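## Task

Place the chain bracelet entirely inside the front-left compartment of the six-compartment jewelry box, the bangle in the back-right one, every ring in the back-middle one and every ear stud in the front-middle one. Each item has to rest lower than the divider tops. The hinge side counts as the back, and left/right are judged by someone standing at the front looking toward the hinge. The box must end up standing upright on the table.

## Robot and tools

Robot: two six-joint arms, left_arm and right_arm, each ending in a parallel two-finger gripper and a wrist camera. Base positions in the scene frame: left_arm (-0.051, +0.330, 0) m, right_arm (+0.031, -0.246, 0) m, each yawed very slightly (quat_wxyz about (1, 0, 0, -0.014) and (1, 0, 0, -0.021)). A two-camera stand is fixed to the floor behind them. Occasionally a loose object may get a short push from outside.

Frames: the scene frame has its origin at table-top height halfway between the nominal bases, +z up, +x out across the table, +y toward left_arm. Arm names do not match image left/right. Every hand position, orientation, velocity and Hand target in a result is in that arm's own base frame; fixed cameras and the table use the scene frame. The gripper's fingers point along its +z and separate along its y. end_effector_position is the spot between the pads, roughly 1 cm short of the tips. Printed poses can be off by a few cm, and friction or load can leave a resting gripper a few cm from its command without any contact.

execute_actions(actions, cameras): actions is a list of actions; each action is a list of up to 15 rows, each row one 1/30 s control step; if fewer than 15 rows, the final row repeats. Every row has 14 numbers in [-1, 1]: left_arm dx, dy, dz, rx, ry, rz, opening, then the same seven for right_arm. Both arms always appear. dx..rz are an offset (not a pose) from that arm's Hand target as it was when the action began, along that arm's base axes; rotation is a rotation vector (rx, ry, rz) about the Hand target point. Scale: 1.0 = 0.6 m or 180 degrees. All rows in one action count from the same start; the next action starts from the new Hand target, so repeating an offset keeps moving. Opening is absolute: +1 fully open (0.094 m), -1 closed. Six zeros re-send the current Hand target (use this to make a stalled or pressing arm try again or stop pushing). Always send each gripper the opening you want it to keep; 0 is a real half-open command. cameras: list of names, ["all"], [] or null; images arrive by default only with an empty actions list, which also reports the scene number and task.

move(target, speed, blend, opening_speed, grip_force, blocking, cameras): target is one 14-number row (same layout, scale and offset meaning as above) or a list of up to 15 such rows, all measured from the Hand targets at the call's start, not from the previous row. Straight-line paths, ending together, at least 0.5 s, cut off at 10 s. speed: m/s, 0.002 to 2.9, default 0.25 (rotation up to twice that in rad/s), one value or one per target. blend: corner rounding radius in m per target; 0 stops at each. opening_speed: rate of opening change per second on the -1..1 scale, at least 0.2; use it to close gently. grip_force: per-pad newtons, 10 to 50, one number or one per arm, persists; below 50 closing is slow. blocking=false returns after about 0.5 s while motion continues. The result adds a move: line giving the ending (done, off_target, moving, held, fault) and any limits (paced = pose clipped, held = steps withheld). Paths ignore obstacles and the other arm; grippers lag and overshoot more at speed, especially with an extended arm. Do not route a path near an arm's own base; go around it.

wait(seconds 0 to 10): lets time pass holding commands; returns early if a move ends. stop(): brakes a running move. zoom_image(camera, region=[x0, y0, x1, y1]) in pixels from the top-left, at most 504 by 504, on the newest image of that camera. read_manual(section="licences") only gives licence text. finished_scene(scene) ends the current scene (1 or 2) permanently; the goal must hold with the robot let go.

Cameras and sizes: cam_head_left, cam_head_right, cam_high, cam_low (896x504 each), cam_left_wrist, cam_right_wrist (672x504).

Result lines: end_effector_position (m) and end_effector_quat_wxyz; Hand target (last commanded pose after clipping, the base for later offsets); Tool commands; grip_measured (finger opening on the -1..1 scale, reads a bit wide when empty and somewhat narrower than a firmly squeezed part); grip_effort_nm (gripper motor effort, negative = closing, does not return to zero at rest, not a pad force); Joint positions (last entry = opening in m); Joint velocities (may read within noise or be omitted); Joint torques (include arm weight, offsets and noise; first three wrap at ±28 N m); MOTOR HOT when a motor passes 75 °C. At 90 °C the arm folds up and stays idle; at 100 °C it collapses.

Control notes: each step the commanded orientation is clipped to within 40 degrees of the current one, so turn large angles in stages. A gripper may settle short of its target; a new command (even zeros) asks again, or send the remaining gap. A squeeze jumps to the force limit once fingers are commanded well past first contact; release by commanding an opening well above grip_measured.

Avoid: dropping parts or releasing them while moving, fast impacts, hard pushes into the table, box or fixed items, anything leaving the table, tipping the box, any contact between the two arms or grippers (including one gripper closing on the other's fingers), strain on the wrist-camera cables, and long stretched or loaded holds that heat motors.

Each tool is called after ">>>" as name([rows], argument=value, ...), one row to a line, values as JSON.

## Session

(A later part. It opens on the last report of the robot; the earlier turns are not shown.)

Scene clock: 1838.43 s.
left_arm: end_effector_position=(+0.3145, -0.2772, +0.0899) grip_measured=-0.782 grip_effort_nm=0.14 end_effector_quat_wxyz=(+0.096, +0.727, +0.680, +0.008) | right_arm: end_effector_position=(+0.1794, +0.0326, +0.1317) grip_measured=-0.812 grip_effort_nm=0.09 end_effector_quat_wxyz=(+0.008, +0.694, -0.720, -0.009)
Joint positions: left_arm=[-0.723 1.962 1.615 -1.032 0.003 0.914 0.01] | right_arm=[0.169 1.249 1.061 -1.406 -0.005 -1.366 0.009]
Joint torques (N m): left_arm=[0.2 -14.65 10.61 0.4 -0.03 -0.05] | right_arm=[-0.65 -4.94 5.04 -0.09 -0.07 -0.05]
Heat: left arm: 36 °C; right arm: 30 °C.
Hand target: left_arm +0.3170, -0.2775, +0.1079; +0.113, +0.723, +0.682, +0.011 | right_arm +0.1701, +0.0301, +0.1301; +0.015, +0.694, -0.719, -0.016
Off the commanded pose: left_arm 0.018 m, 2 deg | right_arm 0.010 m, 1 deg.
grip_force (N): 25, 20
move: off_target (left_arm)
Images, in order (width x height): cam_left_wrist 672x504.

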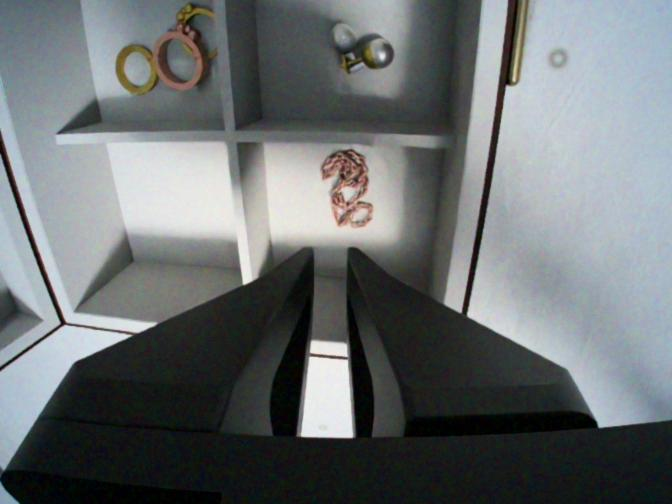

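>>> move([
  [-0.0283, 0.2125, 0.0368, 0.0237, 0.0272, 0, -0.78, 0, 0, 0, 0, 0, 0, -0.81],
  [-0.1283, 0.5125, 0.0368, 0.0474, 0.0545, 0, -0.78, 0, 0, 0, 0, 0, 0, -0.81],
], speed=0.25, blend=[0.04, 0], grip_force=[25, 20], cameras=["cam_high", "cam_head_left"])

>>> zoom_image(camera="cam_high", region=[390, 120, 560, 290])

Scene clock: 1849.93 s.
left_arm: end_effector_position=(+0.2490, +0.0311, +0.1281) grip_measured=-0.782 grip_effort_nm=0.14 end_effector_quat_wxyz=(+0.001, +0.725, +0.688, +0.005) | right_arm: end_effector_position=(+0.1794, +0.0326, +0.1317) grip_measured=-0.812 grip_effort_nm=0.09 end_effector_quat_wxyz=(+0.008, +0.694, -0.720, -0.009)
Joint positions: left_arm=[0.117 1.482 1.23 -1.31 -0.004 1.741 0.01] | right_arm=[0.169 1.249 1.061 -1.406 -0.005 -1.366 0.009]
Joint torques (N m): left_arm=[0.35 -9.05 6.91 -0.01 0.05 0.15] | right_arm=[-0.66 -4.92 5.04 -0.09 -0.06 -0.05]
Heat: left arm: 38 °C; right arm: 30 °C.
Hand target: left_arm +0.2401, +0.0300, +0.1300; +0.000, +0.727, +0.686, +0.000 | right_arm +0.1701, +0.0301, +0.1301; +0.015, +0.694, -0.719, -0.016
Off the commanded pose: left_arm 0.009 m, 1 deg | right_arm 0.010 m, 1 deg.
grip_force (N): 25, 20
move: done
Images, in order (width x height): cam_head_left 896x504, cam_high 896x504.

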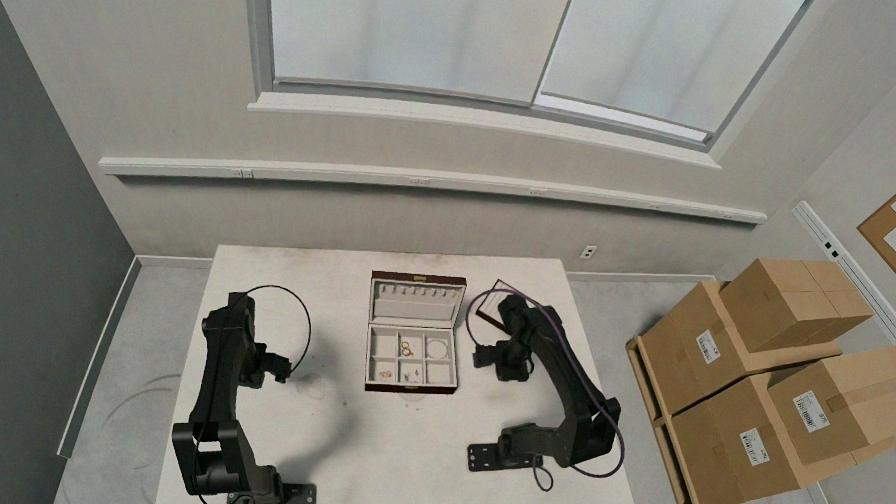

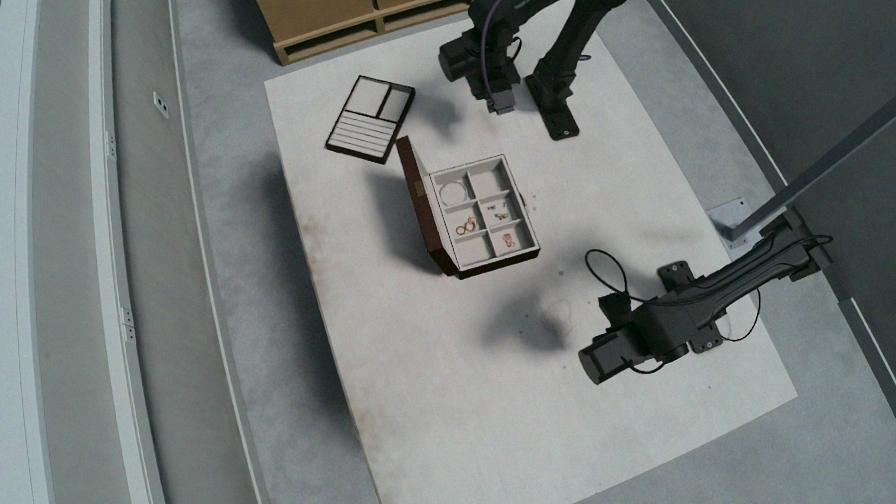

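Scaled by 2.965 from the camera's 896x504 image, which has a finer 1280x720 frame.

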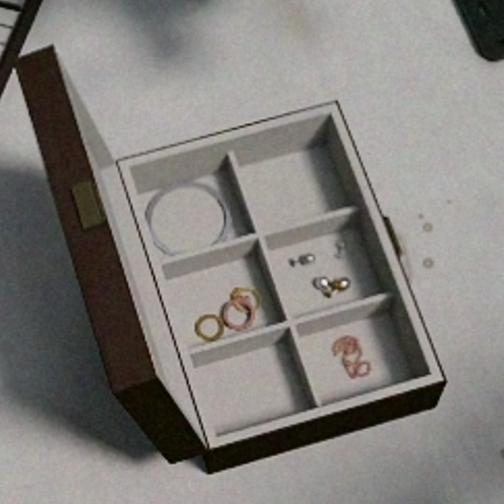

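>>> finished_scene(scene=2)

The scene is finished: the task was done.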